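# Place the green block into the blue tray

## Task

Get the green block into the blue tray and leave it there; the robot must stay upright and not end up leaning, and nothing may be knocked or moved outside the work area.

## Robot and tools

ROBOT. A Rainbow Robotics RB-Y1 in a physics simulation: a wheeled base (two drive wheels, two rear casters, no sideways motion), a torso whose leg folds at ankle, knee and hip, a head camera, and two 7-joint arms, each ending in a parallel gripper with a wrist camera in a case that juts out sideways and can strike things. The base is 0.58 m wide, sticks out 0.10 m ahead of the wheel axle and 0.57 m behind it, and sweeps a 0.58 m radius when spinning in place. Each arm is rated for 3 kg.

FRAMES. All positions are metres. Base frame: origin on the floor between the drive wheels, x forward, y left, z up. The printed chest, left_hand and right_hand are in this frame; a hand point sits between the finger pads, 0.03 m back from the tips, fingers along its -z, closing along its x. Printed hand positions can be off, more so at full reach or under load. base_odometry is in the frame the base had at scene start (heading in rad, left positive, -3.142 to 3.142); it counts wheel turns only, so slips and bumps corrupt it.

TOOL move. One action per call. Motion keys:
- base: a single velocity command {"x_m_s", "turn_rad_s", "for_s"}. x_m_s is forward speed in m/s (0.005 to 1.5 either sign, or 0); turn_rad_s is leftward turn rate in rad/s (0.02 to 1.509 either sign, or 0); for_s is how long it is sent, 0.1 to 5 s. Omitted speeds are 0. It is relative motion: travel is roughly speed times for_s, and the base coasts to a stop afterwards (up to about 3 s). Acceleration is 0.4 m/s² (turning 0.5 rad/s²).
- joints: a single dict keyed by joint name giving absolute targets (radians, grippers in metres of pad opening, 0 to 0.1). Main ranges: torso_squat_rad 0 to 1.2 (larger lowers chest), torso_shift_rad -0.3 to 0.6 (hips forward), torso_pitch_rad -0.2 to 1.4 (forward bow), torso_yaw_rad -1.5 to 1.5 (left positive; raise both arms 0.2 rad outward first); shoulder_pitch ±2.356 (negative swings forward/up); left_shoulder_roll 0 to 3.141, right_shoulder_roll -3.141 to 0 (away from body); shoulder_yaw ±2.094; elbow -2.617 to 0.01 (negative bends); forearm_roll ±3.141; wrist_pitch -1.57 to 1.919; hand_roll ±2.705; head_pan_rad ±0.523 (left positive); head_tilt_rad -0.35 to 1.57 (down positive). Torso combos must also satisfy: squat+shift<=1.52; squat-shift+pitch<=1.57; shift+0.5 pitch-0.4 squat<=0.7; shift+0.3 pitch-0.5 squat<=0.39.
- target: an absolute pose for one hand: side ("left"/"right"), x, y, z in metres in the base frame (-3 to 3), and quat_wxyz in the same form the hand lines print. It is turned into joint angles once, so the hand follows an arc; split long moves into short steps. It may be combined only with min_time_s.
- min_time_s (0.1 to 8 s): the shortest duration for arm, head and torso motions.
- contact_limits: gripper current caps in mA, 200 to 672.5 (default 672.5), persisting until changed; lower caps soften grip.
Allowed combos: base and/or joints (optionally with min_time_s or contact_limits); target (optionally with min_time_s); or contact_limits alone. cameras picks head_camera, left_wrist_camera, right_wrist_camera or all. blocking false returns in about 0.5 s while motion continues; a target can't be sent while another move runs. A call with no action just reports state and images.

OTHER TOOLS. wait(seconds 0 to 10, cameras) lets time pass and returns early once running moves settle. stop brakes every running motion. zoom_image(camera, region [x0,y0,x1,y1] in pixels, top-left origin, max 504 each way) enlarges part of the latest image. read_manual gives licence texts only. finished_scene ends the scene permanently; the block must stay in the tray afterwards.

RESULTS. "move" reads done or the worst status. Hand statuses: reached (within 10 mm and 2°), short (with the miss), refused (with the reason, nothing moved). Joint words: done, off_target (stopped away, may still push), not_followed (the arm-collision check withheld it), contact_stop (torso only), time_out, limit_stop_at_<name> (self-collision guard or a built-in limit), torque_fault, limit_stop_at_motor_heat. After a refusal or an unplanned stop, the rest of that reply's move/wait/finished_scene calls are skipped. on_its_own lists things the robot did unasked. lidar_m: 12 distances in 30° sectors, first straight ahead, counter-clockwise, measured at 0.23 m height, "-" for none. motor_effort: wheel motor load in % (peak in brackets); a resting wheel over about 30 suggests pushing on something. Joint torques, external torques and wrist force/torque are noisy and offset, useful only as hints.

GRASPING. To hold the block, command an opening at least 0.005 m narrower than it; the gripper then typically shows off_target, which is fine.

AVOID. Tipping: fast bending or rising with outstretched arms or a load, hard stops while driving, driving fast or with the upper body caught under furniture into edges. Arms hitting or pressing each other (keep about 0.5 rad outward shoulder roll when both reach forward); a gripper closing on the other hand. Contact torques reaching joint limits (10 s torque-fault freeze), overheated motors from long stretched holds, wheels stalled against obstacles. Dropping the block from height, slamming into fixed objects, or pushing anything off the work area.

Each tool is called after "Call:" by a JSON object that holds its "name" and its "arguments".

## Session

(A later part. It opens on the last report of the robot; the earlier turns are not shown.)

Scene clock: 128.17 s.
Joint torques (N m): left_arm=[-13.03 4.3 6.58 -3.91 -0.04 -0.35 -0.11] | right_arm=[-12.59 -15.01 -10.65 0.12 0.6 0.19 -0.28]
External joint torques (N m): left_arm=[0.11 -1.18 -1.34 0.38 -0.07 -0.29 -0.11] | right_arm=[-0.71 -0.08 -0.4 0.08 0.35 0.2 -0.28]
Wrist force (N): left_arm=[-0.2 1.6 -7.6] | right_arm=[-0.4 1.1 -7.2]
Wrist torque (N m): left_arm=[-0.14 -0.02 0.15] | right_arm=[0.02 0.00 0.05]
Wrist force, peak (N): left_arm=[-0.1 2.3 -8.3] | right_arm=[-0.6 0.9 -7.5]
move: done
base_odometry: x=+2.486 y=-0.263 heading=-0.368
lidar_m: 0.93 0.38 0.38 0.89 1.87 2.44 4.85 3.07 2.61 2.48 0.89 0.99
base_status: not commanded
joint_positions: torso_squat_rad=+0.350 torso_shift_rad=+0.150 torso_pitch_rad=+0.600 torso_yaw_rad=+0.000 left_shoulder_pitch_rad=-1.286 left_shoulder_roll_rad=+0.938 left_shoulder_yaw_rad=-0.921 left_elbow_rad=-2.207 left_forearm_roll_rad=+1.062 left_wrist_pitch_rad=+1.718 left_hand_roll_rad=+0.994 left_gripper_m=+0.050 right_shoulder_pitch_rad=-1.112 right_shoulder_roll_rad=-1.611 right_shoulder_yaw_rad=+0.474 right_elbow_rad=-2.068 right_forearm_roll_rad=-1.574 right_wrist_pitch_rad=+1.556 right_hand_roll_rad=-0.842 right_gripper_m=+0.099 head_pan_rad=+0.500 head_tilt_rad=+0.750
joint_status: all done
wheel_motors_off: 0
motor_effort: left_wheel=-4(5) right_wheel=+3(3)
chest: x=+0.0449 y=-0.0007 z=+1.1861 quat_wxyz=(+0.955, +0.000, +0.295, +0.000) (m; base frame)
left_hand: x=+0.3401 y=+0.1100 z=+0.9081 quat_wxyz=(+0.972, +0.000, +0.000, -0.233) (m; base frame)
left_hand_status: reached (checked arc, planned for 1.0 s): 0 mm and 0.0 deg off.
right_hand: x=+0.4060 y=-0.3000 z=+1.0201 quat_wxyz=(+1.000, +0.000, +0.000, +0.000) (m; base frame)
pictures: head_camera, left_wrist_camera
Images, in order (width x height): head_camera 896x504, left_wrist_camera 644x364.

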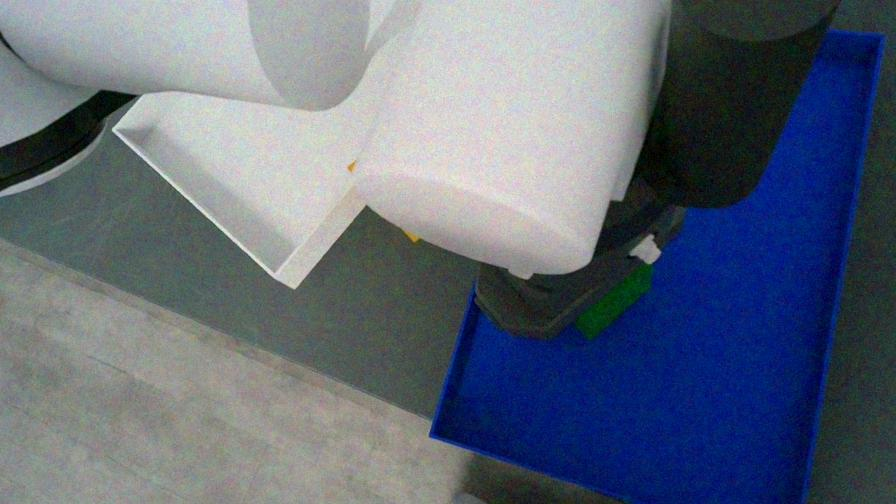

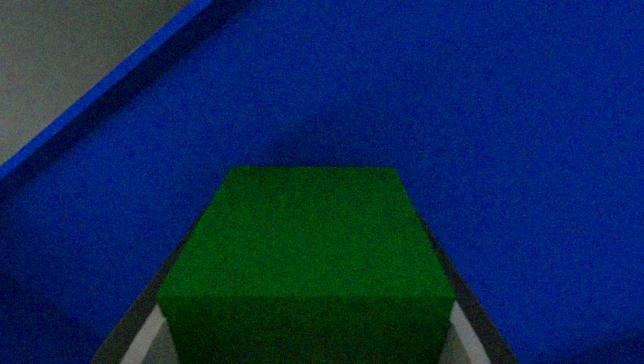

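Call:
{"name": "move", "arguments": {"target": {"side":"left","x":0.34,"y":0.11,"z":0.904,"quat_wxyz":[0.9724,0,0,-0.2334]}, "min_time_s": 0.6}}

Call:
{"name": "move", "arguments": {"joints": {"left_gripper_m":0.08}}}

Call:
{"name": "move", "arguments": {"target": {"side":"left","x":0.34,"y":0.11,"z":0.98,"quat_wxyz":[0.9724,0,0,-0.2334]}, "cameras": ["left_wrist_camera"]}}

Scene clock: 130.77 s.
Joint torques (N m): left_arm=[-12.32 4.29 5.95 -3.83 -0.06 -0.61 -0.26] | right_arm=[-12.2 -14.49 -10.75 -0.08 0.49 -0.08 -0.31]
External joint torques (N m): left_arm=[0.79 -1.17 -1.96 0.54 -0.09 -0.56 -0.26] | right_arm=[-0.31 0.45 -0.5 -0.12 0.25 -0.07 -0.31]
Wrist force (N): left_arm=[-0.1 2.0 -7.4] | right_arm=[-0.4 0.4 -6.8]
Wrist torque (N m): left_arm=[-0.17 0.00 0.16] | right_arm=[0.09 -0.06 0.05]
Wrist force, peak (N): left_arm=[-0.3 2.1 -7.9] | right_arm=[-0.4 0.4 -7.6]
move: done
base_odometry: x=+2.486 y=-0.263 heading=-0.368
lidar_m: 0.93 0.37 0.38 0.88 1.87 2.45 4.85 3.08 2.59 2.48 0.87 0.99
base_status: not commanded
joint_positions: torso_squat_rad=+0.350 torso_shift_rad=+0.150 torso_pitch_rad=+0.600 torso_yaw_rad=+0.000 left_shoulder_pitch_rad=-1.280 left_shoulder_roll_rad=+0.935 left_shoulder_yaw_rad=-0.927 left_elbow_rad=-2.201 left_forearm_roll_rad=+1.051 left_wrist_pitch_rad=+1.709 left_hand_roll_rad=+0.989 left_gripper_m=+0.050 right_shoulder_pitch_rad=-1.112 right_shoulder_roll_rad=-1.611 right_shoulder_yaw_rad=+0.474 right_elbow_rad=-2.068 right_forearm_roll_rad=-1.574 right_wrist_pitch_rad=+1.556 right_hand_roll_rad=-0.842 right_gripper_m=+0.099 head_pan_rad=+0.500 head_tilt_rad=+0.750
joint_status: all done
wheel_motors_off: 0
motor_effort: left_wheel=-4(4) right_wheel=+3(3)
chest: x=+0.0449 y=-0.0007 z=+1.1861 quat_wxyz=(+0.955, +0.000, +0.295, +0.000) (m; base frame)
left_hand: x=+0.3402 y=+0.1101 z=+0.9043 quat_wxyz=(+0.972, +0.000, +0.000, -0.233) (m; base frame)
left_hand_status: reached (checked arc, planned for 0.6 s): 0 mm and 0.0 deg off.
right_hand: x=+0.4060 y=-0.3000 z=+1.0201 quat_wxyz=(+1.000, +0.000, +0.000, +0.000) (m; base frame)
pictures: none

Scene clock: 131.60 s.
Joint torques (N m): left_arm=[-12.6 4.19 6.69 -3.68 -0.19 -0.56 -0.17] | right_arm=[-12.28 -15 -10.01 0.07 0.54 0.15 -0.24]
External joint torques (N m): left_arm=[0.51 -1.28 -1.21 0.69 -0.23 -0.5 -0.17] | right_arm=[-0.4 -0.07 0.24 0.03 0.3 0.16 -0.24]
Wrist force (N): left_arm=[-0.3 2.1 -6.8] | right_arm=[-0.7 0.6 -6.7]
Wrist torque (N m): left_arm=[-0.18 -0.05 0.14] | right_arm=[0.08 -0.05 0.07]
Wrist force, peak (N): left_arm=[-0.2 2.0 -7.9] | right_arm=[-0.6 0.8 -7.4]
move: done
base_odometry: x=+2.486 y=-0.263 heading=-0.368
lidar_m: 0.93 0.39 0.39 0.89 1.86 2.45 4.85 3.07 2.61 2.48 0.88 0.99
base_status: not commanded
joint_positions: torso_squat_rad=+0.350 torso_shift_rad=+0.150 torso_pitch_rad=+0.600 torso_yaw_rad=+0.000 left_shoulder_pitch_rad=-1.280 left_shoulder_roll_rad=+0.935 left_shoulder_yaw_rad=-0.927 left_elbow_rad=-2.201 left_forearm_roll_rad=+1.051 left_wrist_pitch_rad=+1.709 left_hand_roll_rad=+0.989 left_gripper_m=+0.080 right_shoulder_pitch_rad=-1.112 right_shoulder_roll_rad=-1.611 right_shoulder_yaw_rad=+0.474 right_elbow_rad=-2.068 right_forearm_roll_rad=-1.574 right_wrist_pitch_rad=+1.556 right_hand_roll_rad=-0.842 right_gripper_m=+0.099 head_pan_rad=+0.500 head_tilt_rad=+0.750
joint_status: all done
wheel_motors_off: 0
motor_effort: left_wheel=-4(4) right_wheel=+3(3)
chest: x=+0.0449 y=-0.0007 z=+1.1861 quat_wxyz=(+0.955, +0.000, +0.295, +0.000) (m; base frame)
left_hand: x=+0.3402 y=+0.1101 z=+0.9043 quat_wxyz=(+0.972, +0.000, +0.000, -0.233) (m; base frame)
right_hand: x=+0.4060 y=-0.3000 z=+1.0201 quat_wxyz=(+1.000, +0.000, +0.000, +0.000) (m; base frame)
pictures: none

Scene clock: 132.40 s.
Joint torques (N m): left_arm=[-14.14 5.81 7.52 -2.39 -0.03 -0.27 -0.11] | right_arm=[-12.41 -14.69 -10.45 0.07 0.46 0.18 -0.29]
External joint torques (N m): left_arm=[-0.41 0.17 -0.54 0.25 -0.07 -0.22 -0.11] | right_arm=[-0.52 0.24 -0.2 0.02 0.22 0.19 -0.29]
Wrist force (N): left_arm=[-0.4 2.1 -7.6] | right_arm=[0.0 0.4 -6.9]
Wrist torque (N m): left_arm=[-0.18 -0.03 0.10] | right_arm=[0.14 0.00 0.03]
Wrist force, peak (N): left_arm=[-0.5 2.4 -8.1] | right_arm=[-0.7 0.5 -7.9]
move: done
base_odometry: x=+2.486 y=-0.263 heading=-0.368
lidar_m: 0.93 0.38 0.39 0.89 1.87 2.44 4.86 3.06 2.60 2.47 0.88 1.00
base_status: not commanded
joint_positions: torso_squat_rad=+0.350 torso_shift_rad=+0.150 torso_pitch_rad=+0.600 torso_yaw_rad=+0.000 left_shoulder_pitch_rad=-1.416 left_shoulder_roll_rad=+0.965 left_shoulder_yaw_rad=-0.790 left_elbow_rad=-2.294 left_forearm_roll_rad=+1.288 left_wrist_pitch_rad=+1.859 left_hand_roll_rad=+1.084 left_gripper_m=+0.080 right_shoulder_pitch_rad=-1.112 right_shoulder_roll_rad=-1.611 right_shoulder_yaw_rad=+0.474 right_elbow_rad=-2.068 right_forearm_roll_rad=-1.574 right_wrist_pitch_rad=+1.556 right_hand_roll_rad=-0.842 right_gripper_m=+0.099 head_pan_rad=+0.500 head_tilt_rad=+0.750
joint_status: all done
wheel_motors_off: 0
motor_effort: left_wheel=-4(5) right_wheel=+3(3)
chest: x=+0.0449 y=-0.0007 z=+1.1861 quat_wxyz=(+0.955, +0.000, +0.295, +0.000) (m; base frame)
left_hand: x=+0.3400 y=+0.1100 z=+0.9800 quat_wxyz=(+0.972, +0.000, +0.000, -0.233) (m; base frame)
left_hand_status: reached (checked arc, planned for 0.4 s): 0 mm and 0.0 deg off.
right_hand: x=+0.4060 y=-0.3000 z=+1.0201 quat_wxyz=(+1.000, +0.000, +0.000, +0.000) (m; base frame)
pictures: left_wrist_camera
Images, in order (width x height): left_wrist_camera 644x364.

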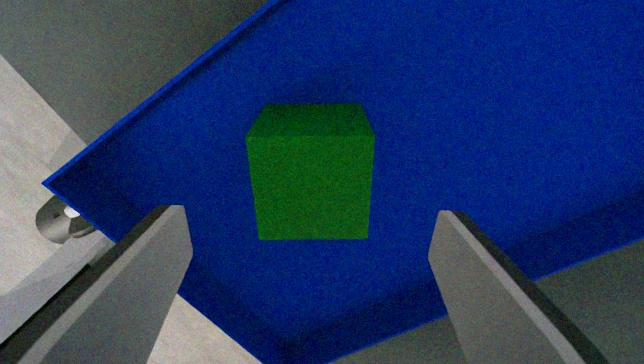

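Call:
{"name": "finished_scene", "arguments": {}}

The scene is finished: the task was done.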